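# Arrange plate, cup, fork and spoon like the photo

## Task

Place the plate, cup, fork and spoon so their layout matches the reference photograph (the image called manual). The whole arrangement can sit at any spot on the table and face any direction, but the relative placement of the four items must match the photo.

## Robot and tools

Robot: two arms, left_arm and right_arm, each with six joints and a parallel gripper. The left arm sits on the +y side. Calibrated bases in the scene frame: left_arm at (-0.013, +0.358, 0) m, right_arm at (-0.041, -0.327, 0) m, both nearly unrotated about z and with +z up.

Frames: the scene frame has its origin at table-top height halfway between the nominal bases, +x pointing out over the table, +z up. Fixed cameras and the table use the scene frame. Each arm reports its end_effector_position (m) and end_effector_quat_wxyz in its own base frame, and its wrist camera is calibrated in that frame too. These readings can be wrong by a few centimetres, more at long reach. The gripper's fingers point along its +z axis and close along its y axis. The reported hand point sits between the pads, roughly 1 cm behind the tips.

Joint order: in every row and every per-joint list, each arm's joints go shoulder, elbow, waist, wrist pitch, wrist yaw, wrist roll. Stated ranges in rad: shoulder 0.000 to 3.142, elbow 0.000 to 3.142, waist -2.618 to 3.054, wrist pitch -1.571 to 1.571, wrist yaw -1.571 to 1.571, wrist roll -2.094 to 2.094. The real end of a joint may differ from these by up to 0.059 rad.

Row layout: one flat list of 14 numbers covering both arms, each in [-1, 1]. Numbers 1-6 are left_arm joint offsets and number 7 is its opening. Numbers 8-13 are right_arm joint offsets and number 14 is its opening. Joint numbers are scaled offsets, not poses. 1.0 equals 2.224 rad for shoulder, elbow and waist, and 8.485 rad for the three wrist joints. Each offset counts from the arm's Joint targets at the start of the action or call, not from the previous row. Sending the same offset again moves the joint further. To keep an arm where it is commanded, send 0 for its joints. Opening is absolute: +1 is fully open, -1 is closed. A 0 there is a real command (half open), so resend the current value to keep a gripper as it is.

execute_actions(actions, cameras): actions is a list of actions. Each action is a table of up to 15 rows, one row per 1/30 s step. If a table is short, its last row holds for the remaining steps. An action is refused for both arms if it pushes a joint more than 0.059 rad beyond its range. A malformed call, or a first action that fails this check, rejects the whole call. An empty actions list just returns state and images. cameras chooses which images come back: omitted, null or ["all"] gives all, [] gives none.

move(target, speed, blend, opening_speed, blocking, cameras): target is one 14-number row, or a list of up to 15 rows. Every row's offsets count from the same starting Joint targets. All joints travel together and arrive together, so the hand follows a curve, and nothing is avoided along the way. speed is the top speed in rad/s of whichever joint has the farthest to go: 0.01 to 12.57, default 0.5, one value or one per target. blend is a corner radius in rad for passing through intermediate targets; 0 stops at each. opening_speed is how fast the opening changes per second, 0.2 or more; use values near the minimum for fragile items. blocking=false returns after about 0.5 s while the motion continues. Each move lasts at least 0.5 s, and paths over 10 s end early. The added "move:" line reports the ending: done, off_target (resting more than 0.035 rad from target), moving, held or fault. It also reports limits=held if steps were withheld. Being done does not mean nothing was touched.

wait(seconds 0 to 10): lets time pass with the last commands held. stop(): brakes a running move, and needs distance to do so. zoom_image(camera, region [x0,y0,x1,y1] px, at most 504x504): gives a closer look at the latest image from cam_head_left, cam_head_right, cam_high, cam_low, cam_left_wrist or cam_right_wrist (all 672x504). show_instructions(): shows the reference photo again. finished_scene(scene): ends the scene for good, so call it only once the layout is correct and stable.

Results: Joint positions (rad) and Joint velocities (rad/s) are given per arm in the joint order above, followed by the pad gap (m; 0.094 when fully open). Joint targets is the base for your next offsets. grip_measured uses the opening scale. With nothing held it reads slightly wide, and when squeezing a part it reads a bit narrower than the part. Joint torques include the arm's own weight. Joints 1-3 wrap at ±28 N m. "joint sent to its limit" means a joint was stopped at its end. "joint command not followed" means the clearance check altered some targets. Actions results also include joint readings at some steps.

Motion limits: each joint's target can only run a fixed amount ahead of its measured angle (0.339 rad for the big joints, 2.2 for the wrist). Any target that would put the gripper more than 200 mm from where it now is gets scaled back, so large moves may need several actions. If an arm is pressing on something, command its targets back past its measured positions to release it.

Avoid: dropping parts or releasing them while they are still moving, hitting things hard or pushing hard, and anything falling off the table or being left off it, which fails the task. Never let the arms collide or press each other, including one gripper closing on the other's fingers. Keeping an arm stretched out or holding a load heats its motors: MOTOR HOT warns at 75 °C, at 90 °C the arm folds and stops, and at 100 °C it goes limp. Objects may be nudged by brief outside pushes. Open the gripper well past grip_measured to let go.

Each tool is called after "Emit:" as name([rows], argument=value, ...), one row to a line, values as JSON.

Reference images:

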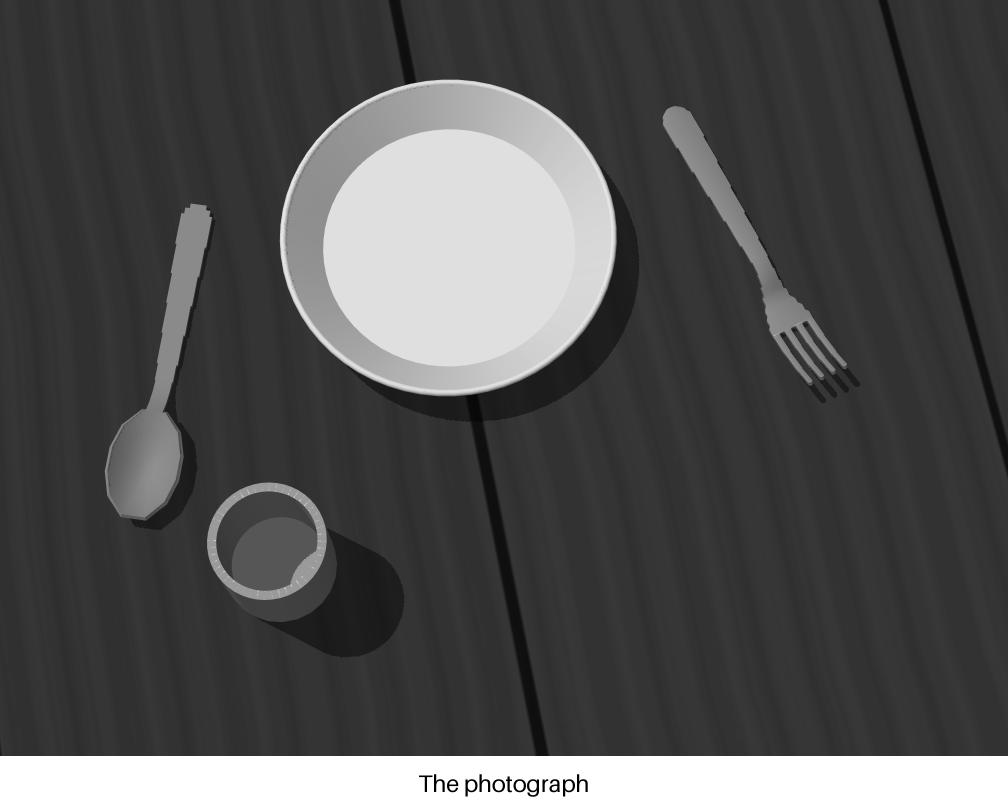

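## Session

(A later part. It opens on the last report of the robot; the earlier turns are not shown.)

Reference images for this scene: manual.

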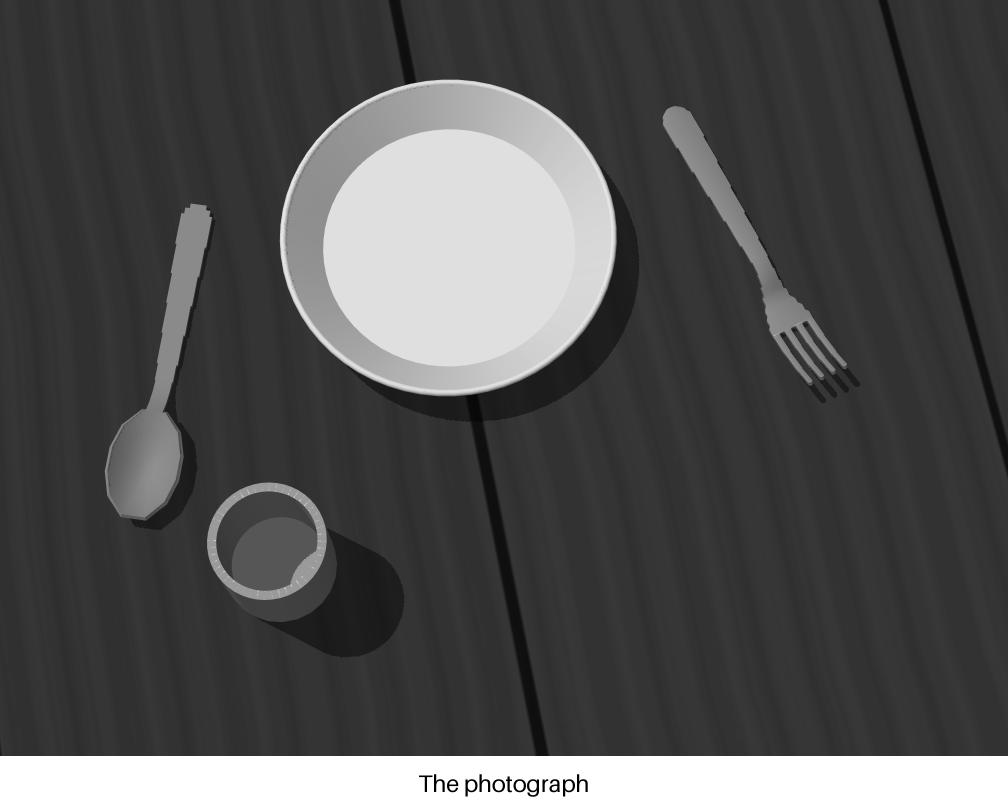

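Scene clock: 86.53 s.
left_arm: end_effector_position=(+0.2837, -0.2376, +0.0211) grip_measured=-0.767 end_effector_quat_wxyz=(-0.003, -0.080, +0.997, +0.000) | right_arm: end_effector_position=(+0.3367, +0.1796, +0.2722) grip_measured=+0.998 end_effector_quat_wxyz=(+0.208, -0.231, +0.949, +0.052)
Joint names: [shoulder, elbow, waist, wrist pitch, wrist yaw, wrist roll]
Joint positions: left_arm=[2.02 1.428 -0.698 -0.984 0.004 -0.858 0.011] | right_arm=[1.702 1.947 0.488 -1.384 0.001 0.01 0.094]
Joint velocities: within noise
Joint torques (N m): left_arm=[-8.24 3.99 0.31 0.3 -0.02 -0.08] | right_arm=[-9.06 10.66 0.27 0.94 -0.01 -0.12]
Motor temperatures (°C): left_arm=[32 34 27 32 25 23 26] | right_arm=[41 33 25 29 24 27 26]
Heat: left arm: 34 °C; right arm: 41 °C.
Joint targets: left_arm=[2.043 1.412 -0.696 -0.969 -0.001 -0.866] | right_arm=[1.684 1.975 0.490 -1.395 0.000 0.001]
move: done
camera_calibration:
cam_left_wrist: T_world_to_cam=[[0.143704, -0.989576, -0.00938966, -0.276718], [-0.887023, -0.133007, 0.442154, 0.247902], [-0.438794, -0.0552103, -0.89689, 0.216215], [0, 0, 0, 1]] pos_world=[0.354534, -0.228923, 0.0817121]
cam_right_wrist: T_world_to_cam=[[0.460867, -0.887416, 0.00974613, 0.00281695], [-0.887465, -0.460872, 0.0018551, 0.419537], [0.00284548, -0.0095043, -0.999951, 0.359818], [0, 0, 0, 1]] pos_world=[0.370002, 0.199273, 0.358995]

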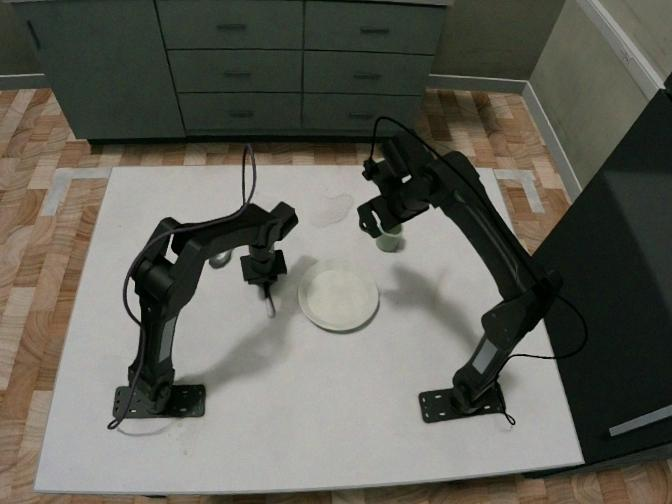

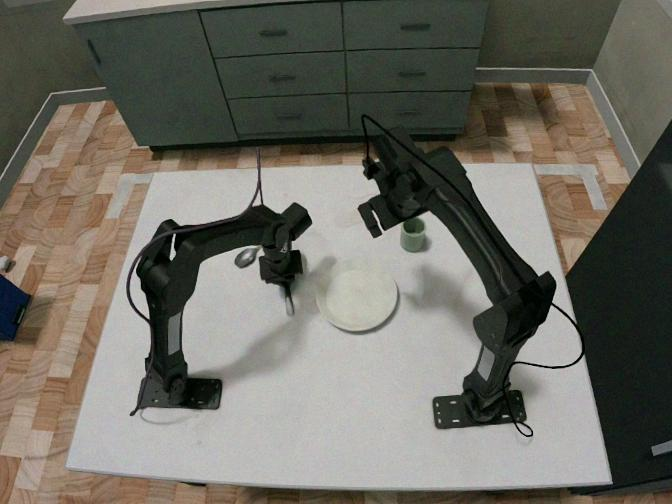

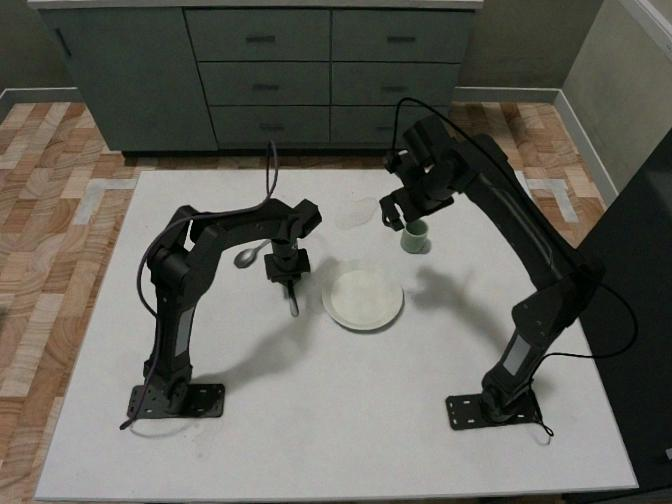

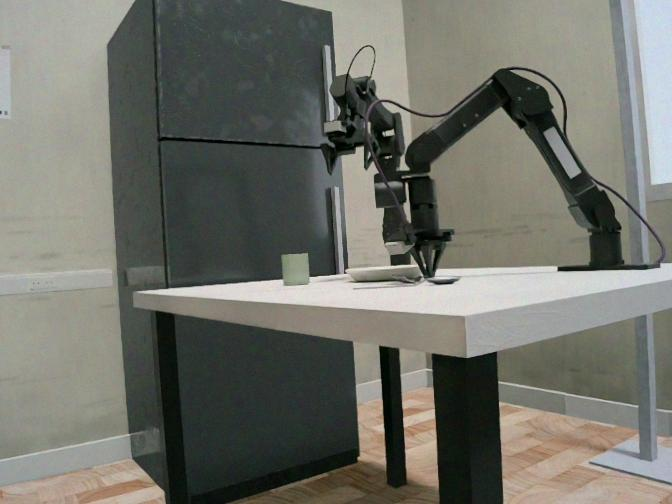

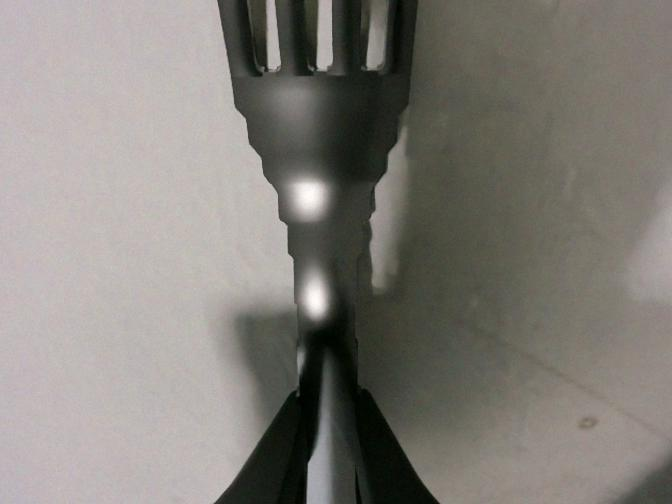

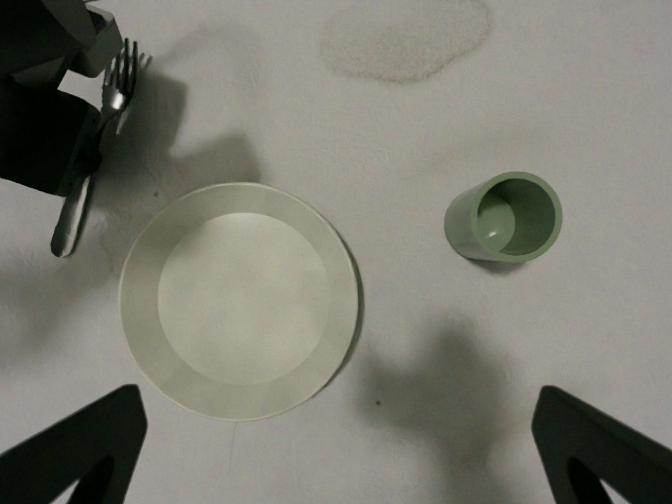

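Emit:
move([
  [0, 0, 0, 0, 0, 0.0057, -1.0, 0, 0, 0, 0, 0, 0, 1.0],
  [0, 0, 0, 0, 0, 0.0057, -0.3, 0, 0, 0, 0, 0, 0, 1.0],
], speed=0.3, opening_speed=0.6)

Emit:
zoom_image(camera="cam_right_wrist", region=[0, 0, 252, 270])

Scene clock: 92.33 s.
left_arm: end_effector_position=(+0.2840, -0.2378, +0.0211) grip_measured=-0.303 end_effector_quat_wxyz=(-0.003, -0.064, +0.998, -0.001) | right_arm: end_effector_position=(+0.3365, +0.1795, +0.2721) grip_measured=+0.998 end_effector_quat_wxyz=(+0.207, -0.231, +0.949, +0.052)
Joint names: [shoulder, elbow, waist, wrist pitch, wrist yaw, wrist roll]
Joint positions: left_arm=[2.02 1.428 -0.698 -0.982 0.004 -0.825 0.033] | right_arm=[1.702 1.947 0.488 -1.385 0.001 0.01 0.094]
Joint velocities: within noise
Joint torques (N m): left_arm=[-8.23 4.14 0.24 0.33 -0.05 0.12] | right_arm=[-9.09 10.62 0.27 0.95 -0.01 -0.09]
Motor temperatures (°C): left_arm=[32 33 27 32 25 23 26] | right_arm=[40 34 25 29 24 27 26]
Heat: left arm: 33 °C; right arm: 40 °C.
Joint targets: left_arm=[2.043 1.412 -0.696 -0.968 -0.001 -0.818] | right_arm=[1.684 1.975 0.490 -1.395 0.000 0.001]
move: done
camera_calibration:
cam_left_wrist: T_world_to_cam=[[0.111528, -0.993728, -0.0081005, -0.268853], [-0.891394, -0.10364, 0.441221, 0.256418], [-0.439293, -0.0419878, -0.897362, 0.219561], [0, 0, 0, 1]] pos_world=[0.355006, -0.231373, 0.0817112]
cam_right_wrist: T_world_to_cam=[[0.460874, -0.887413, 0.00968975, 0.0028812], [-0.887463, -0.460872, 0.00261458, 0.419174], [0.00214552, -0.00980429, -0.99995, 0.360037], [0, 0, 0, 1]] pos_world=[0.369901, 0.199272, 0.358895]

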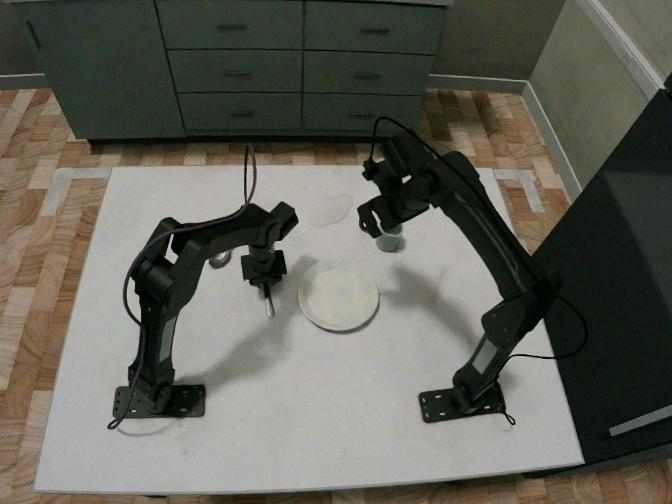

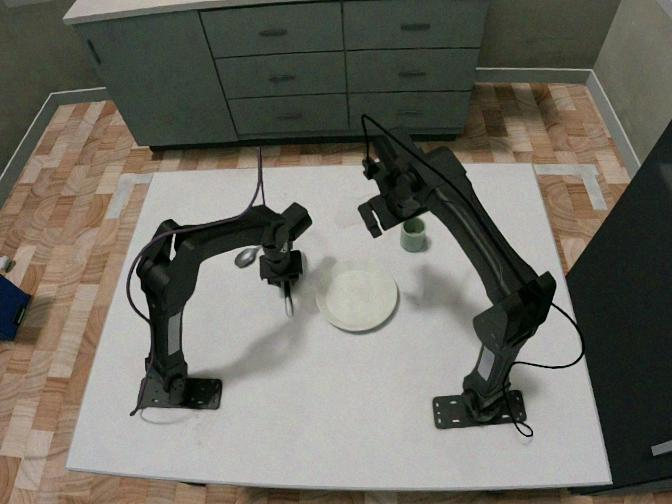

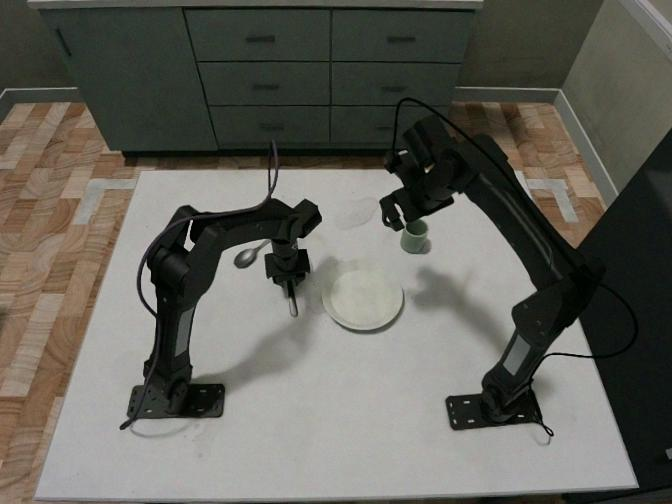

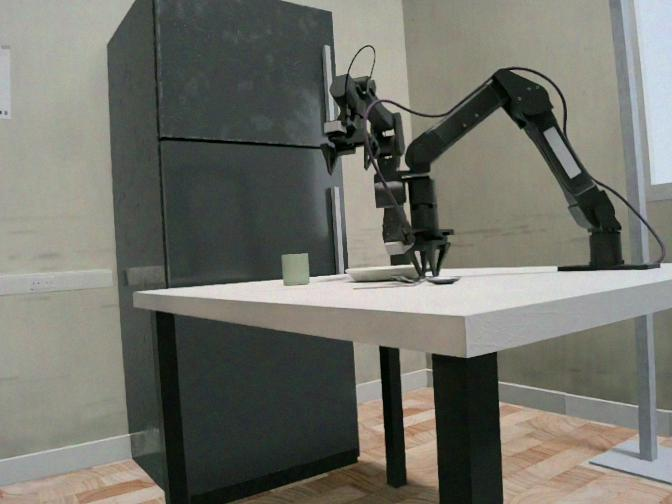

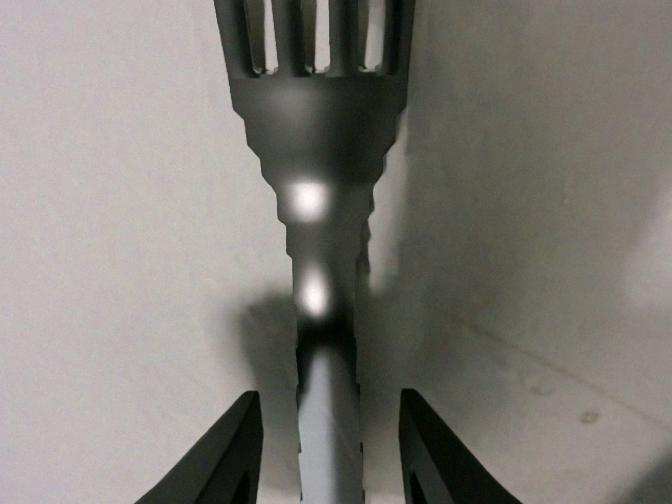

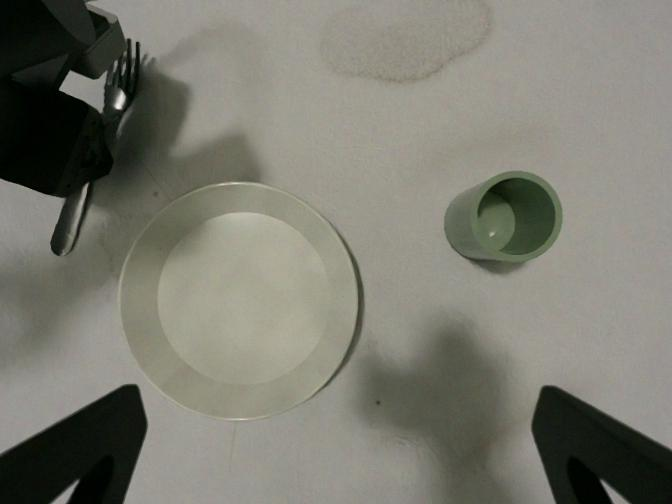

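Scaled by 1.867 from the camera's 672x504 image, which has a finer 960x720 frame.

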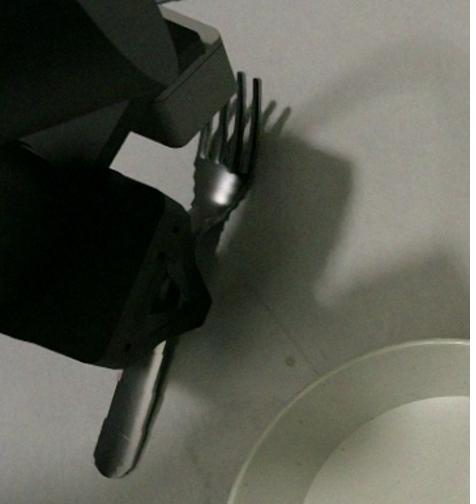

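Emit:
move([
  [-0.0261, 0.0585, 0, -0.0173, 0, 0, -0.3, 0, 0, 0, 0, 0, 0, 1.0],
  [0.1093, 0.3359, 0.1484, -0.0574, 0, 0.1478, -0.3, 0, 0, 0, 0, 0, 0, 1.0],
], speed=[0.3, 0.9], blend=[0.03, 0])

Emit:
zoom_image(camera="cam_right_wrist", region=[0, 0, 252, 270])

Emit:
zoom_image(camera="cam_low", region=[330, 220, 480, 300])

Scene clock: 96.37 s.
left_arm: end_effector_position=(+0.4115, -0.1569, +0.1051) grip_measured=-0.302 end_effector_quat_wxyz=(+0.007, +0.386, +0.922, +0.000) | right_arm: end_effector_position=(+0.3365, +0.1795, +0.2721) grip_measured=+0.998 end_effector_quat_wxyz=(+0.207, -0.231, +0.949, +0.052)
Joint names: [shoulder, elbow, waist, wrist pitch, wrist yaw, wrist roll]
Joint positions: left_arm=[2.255 2.136 -0.366 -1.438 0.001 0.427 0.033] | right_arm=[1.702 1.947 0.488 -1.385 0.001 0.01 0.094]
Joint velocities: within noise
Joint torques (N m): left_arm=[-9.8 7.28 0.14 0.04 -0.02 0.14] | right_arm=[-9.1 10.61 0.25 0.96 -0.02 -0.1]
Motor temperatures (°C): left_arm=[33 33 27 32 25 23 26] | right_arm=[39 34 25 29 24 27 26]
Heat: left arm: 33 °C; right arm: 39 °C.
Joint targets: left_arm=[2.286 2.159 -0.366 -1.456 -0.001 0.436] | right_arm=[1.684 1.975 0.490 -1.395 0.000 0.001]
move: done
camera_calibration:
cam_left_wrist: T_world_to_cam=[[-0.723219, -0.690484, -0.0136618, 0.189698], [-0.629201, 0.650618, 0.425208, 0.353538], [-0.28471, 0.316114, -0.904993, 0.347752], [0, 0, 0, 1]] pos_world=[0.458649, -0.208964, 0.166978]
cam_right_wrist: T_world_to_cam=[[0.460874, -0.887413, 0.00968975, 0.0028812], [-0.887463, -0.460872, 0.00261458, 0.419174], [0.00214552, -0.00980429, -0.99995, 0.360037], [0, 0, 0, 1]] pos_world=[0.369901, 0.199272, 0.358895]

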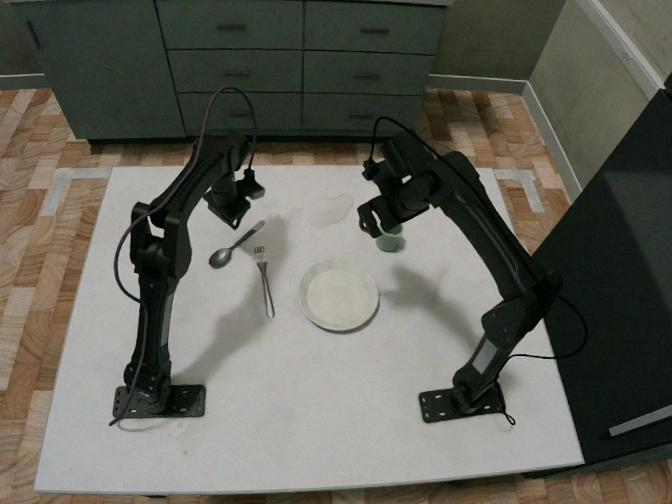

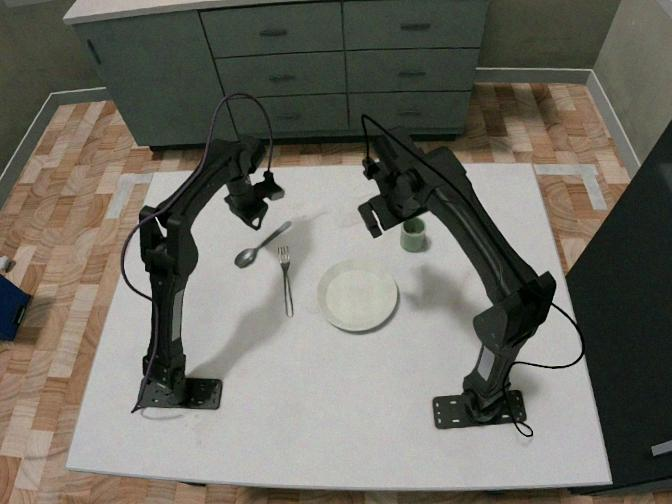

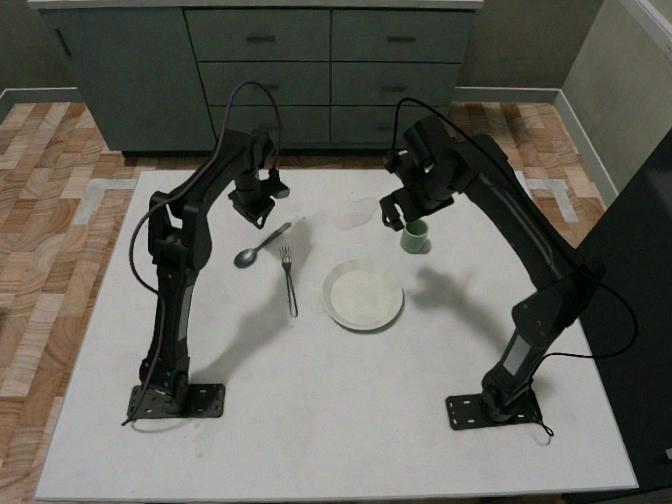

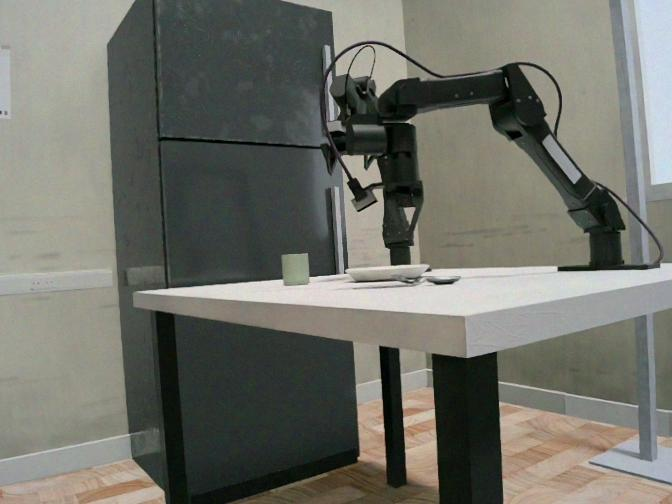

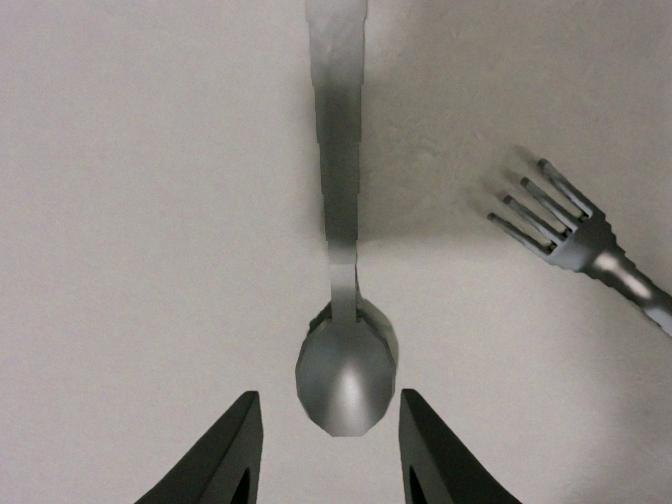

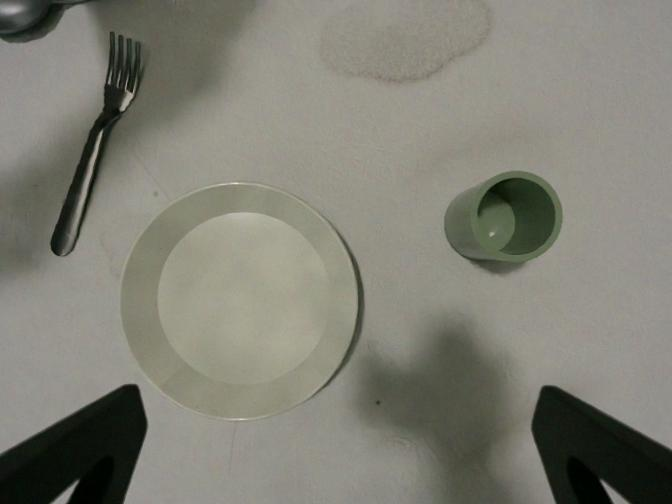

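Scaled by 1.867 from the camera's 672x504 image, which has a finer 960x720 frame.

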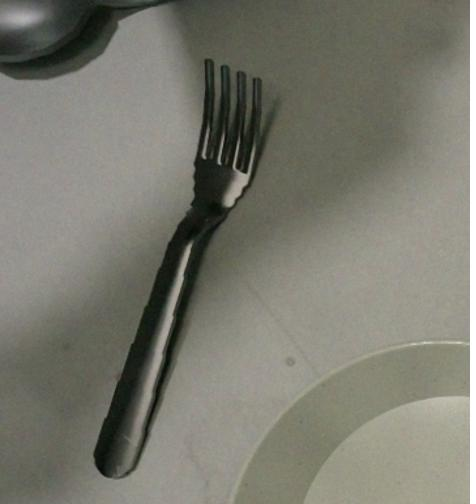

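Scaled by 3.360 from the camera's 672x504 image, which has a finer 960x720 frame.

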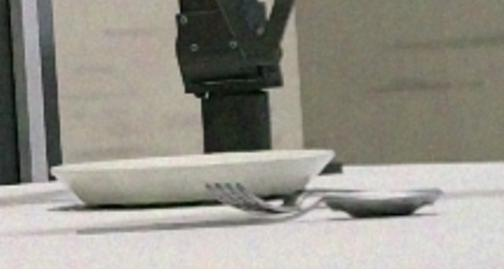

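Emit:
move(target=[0.0157, -0.1254, -0.0045, 0.0341, 0, -0.0048, -0.3, 0, 0, 0, 0, 0, 0, 1.0], speed=0.35)

Emit:
zoom_image(camera="cam_low", region=[350, 210, 470, 300])

Scene clock: 99.53 s.
left_arm: end_effector_position=(+0.4114, -0.1583, +0.0270) grip_measured=-0.302 end_effector_quat_wxyz=(-0.007, +0.376, +0.926, -0.001) | right_arm: end_effector_position=(+0.3365, +0.1795, +0.2721) grip_measured=+0.998 end_effector_quat_wxyz=(+0.207, -0.231, +0.949, +0.052)
Joint names: [shoulder, elbow, waist, wrist pitch, wrist yaw, wrist roll]
Joint positions: left_arm=[2.297 1.895 -0.369 -1.182 0.001 0.403 0.033] | right_arm=[1.702 1.947 0.488 -1.385 0.001 0.01 0.094]
Joint velocities: within noise
Joint torques (N m): left_arm=[-10.55 4.7 -0.76 0.34 -0.03 -0.03] | right_arm=[-9.1 10.7 0.23 0.95 0 -0.12]
Motor temperatures (°C): left_arm=[33 33 27 32 25 23 26] | right_arm=[39 34 25 29 24 27 26]
Heat: left arm: 33 °C; right arm: 39 °C.
Joint targets: left_arm=[2.321 1.880 -0.376 -1.166 -0.001 0.395] | right_arm=[1.684 1.975 0.490 -1.395 0.000 0.001]
move: done
camera_calibration:
cam_left_wrist: T_world_to_cam=[[-0.708764, -0.705441, -0.00266228, 0.17899], [-0.631972, 0.633263, 0.446754, 0.385366], [-0.313473, 0.318326, -0.894653, 0.2894], [0, 0, 0, 1]] pos_world=[0.461121, -0.209894, 0.0872254]
cam_right_wrist: T_world_to_cam=[[0.460874, -0.887413, 0.00968975, 0.0028812], [-0.887463, -0.460872, 0.00261458, 0.419174], [0.00214552, -0.00980429, -0.99995, 0.360037], [0, 0, 0, 1]] pos_world=[0.369901, 0.199272, 0.358895]

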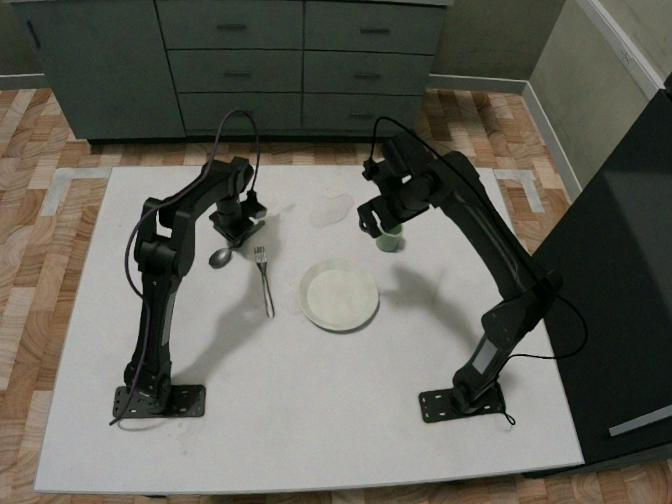

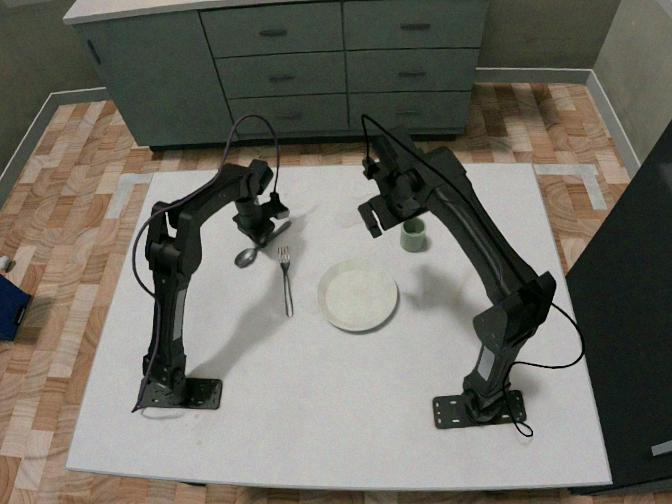

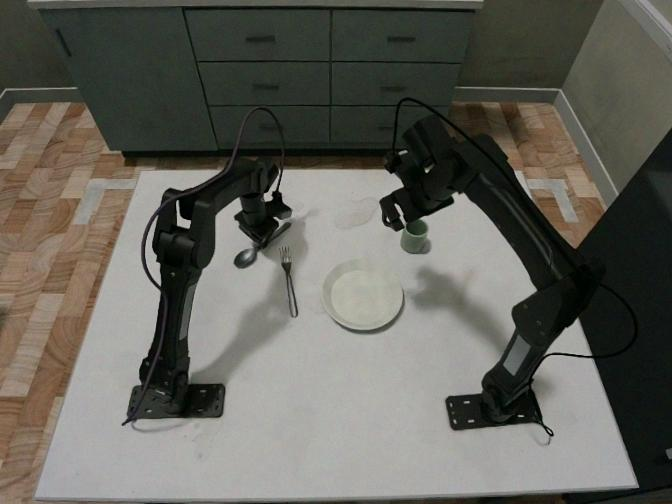

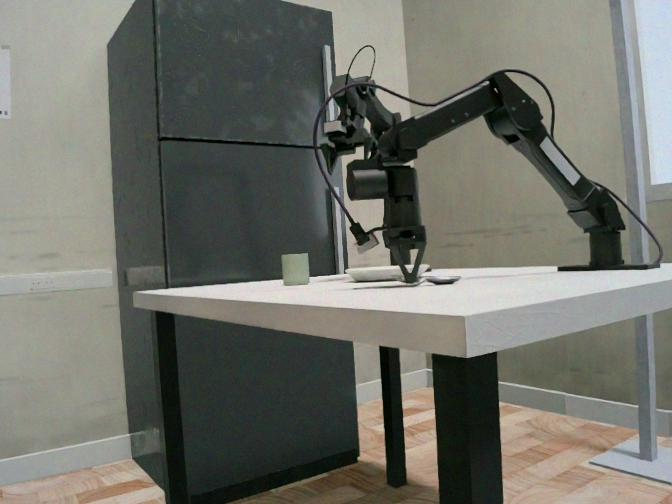

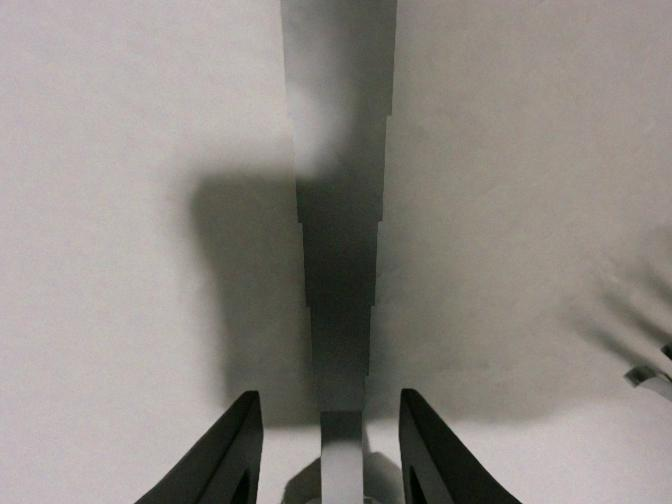

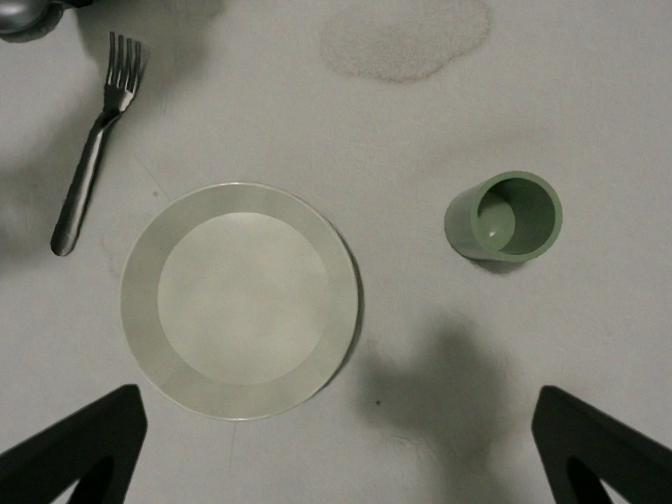

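Scaled by 4.200 from the camera's 672x504 image, which has a finer 960x720 frame.

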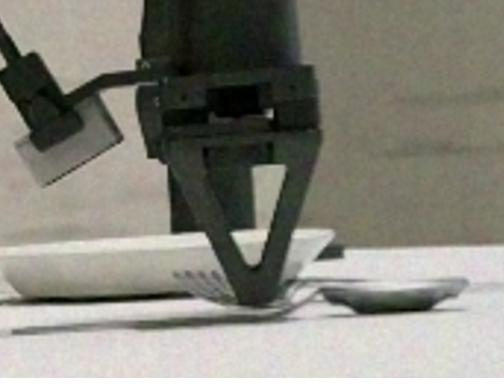

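Emit:
zoom_image(camera="cam_low", region=[385, 250, 465, 300])

Emit:
zoom_image(camera="cam_left_wrist", region=[220, 300, 440, 504])

Scaled by 6.300 from the camera's 672x504 image, which has a finer 960x720 frame.

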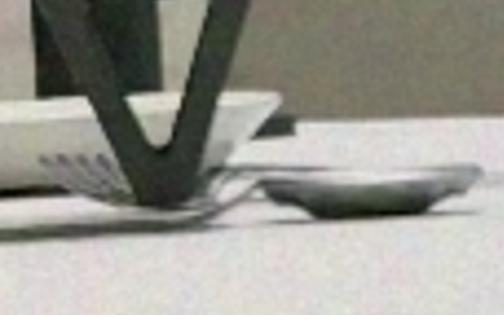

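Scaled by 2.291 from the camera's 672x504 image, which has a finer 960x720 frame.

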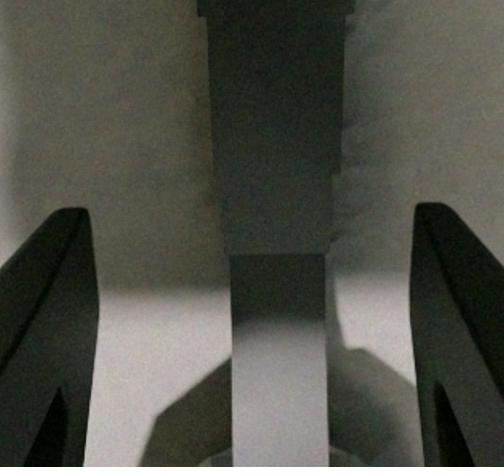

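Emit:
move([
  [-0.0425, 0, 0.0058, 0, 0, 0, -0.3, 0, 0, 0, 0, 0, 0, 1.0],
  [-0.0425, -0.0280, 0.0058, 0.0058, 0, 0, -0.3, 0, 0, 0, 0, 0, 0, 1.0],
], speed=0.2)

Emit:
zoom_image(camera="cam_low", region=[385, 250, 465, 300])

Scene clock: 102.97 s.
left_arm: end_effector_position=(+0.4108, -0.1581, +0.0344) grip_measured=-0.302 end_effector_quat_wxyz=(+0.015, +0.376, +0.926, +0.000) | right_arm: end_effector_position=(+0.3365, +0.1795, +0.2721) grip_measured=+0.998 end_effector_quat_wxyz=(+0.207, -0.231, +0.949, +0.052)
Joint names: [shoulder, elbow, waist, wrist pitch, wrist yaw, wrist roll]
Joint positions: left_arm=[2.243 1.834 -0.369 -1.132 0.001 0.403 0.033] | right_arm=[1.702 1.947 0.488 -1.385 0.001 0.01 0.094]
Joint velocities: within noise
Joint torques (N m): left_arm=[-13.41 4.41 0.76 0.38 0 -0.11] | right_arm=[-8.99 10.65 0.31 0.94 -0.03 -0.09]
Motor temperatures (°C): left_arm=[33 33 27 32 25 23 25] | right_arm=[38 35 25 29 24 27 26]
Heat: left arm: 33 °C; right arm: 38 °C.
Joint targets: left_arm=[2.227 1.818 -0.363 -1.117 -0.001 0.396] | right_arm=[1.684 1.975 0.490 -1.395 0.000 0.001]
move: done
camera_calibration:
cam_left_wrist: T_world_to_cam=[[-0.708336, -0.705596, -0.0198597, 0.179119], [-0.648901, 0.639832, 0.411755, 0.390715], [-0.277826, 0.304548, -0.911078, 0.279417], [0, 0, 0, 1]] pos_world=[0.458041, -0.208702, 0.0972488]
cam_right_wrist: T_world_to_cam=[[0.460874, -0.887413, 0.00968975, 0.0028812], [-0.887463, -0.460872, 0.00261458, 0.419174], [0.00214552, -0.00980429, -0.99995, 0.360037], [0, 0, 0, 1]] pos_world=[0.369901, 0.199272, 0.358895]

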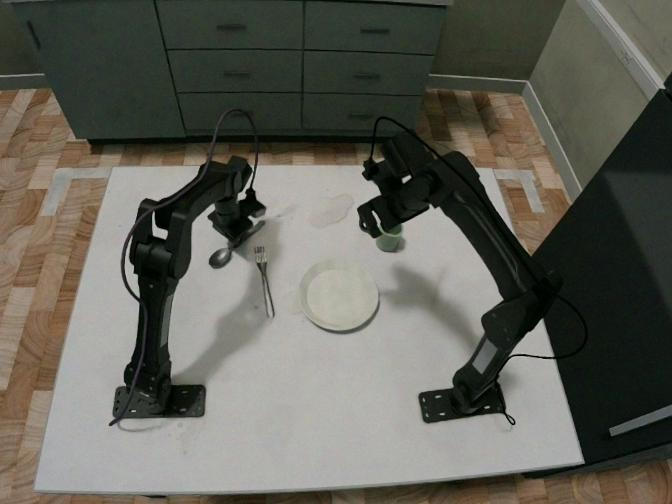

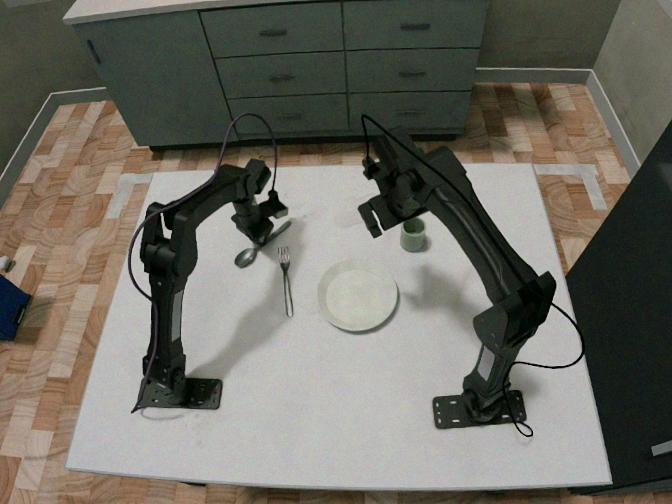

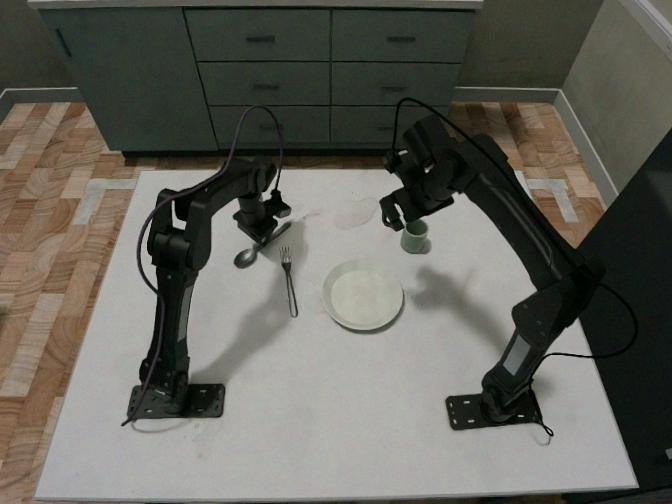

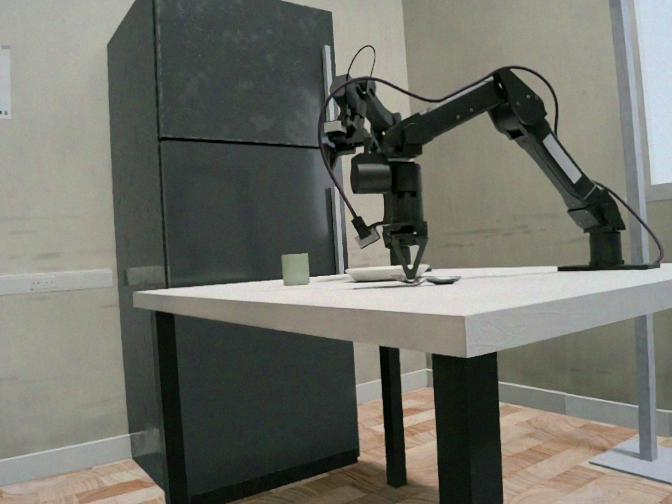

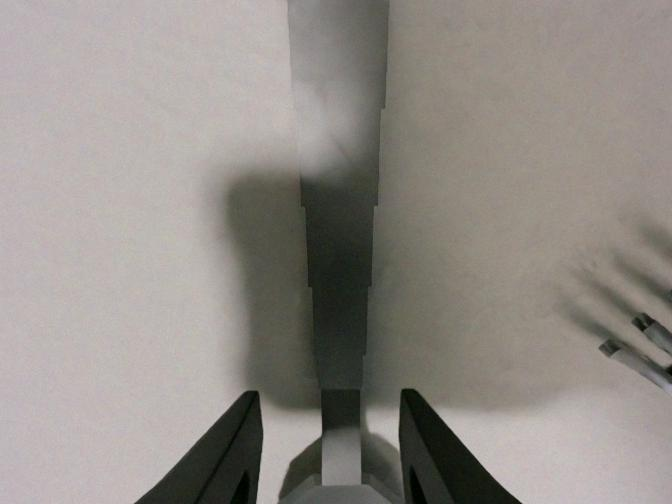

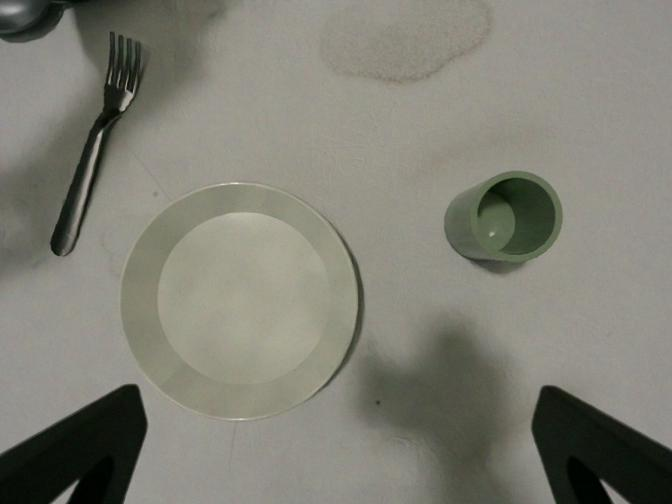

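Scaled by 6.300 from the camera's 672x504 image, which has a finer 960x720 frame.

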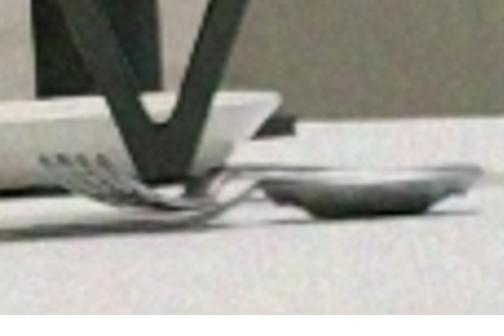

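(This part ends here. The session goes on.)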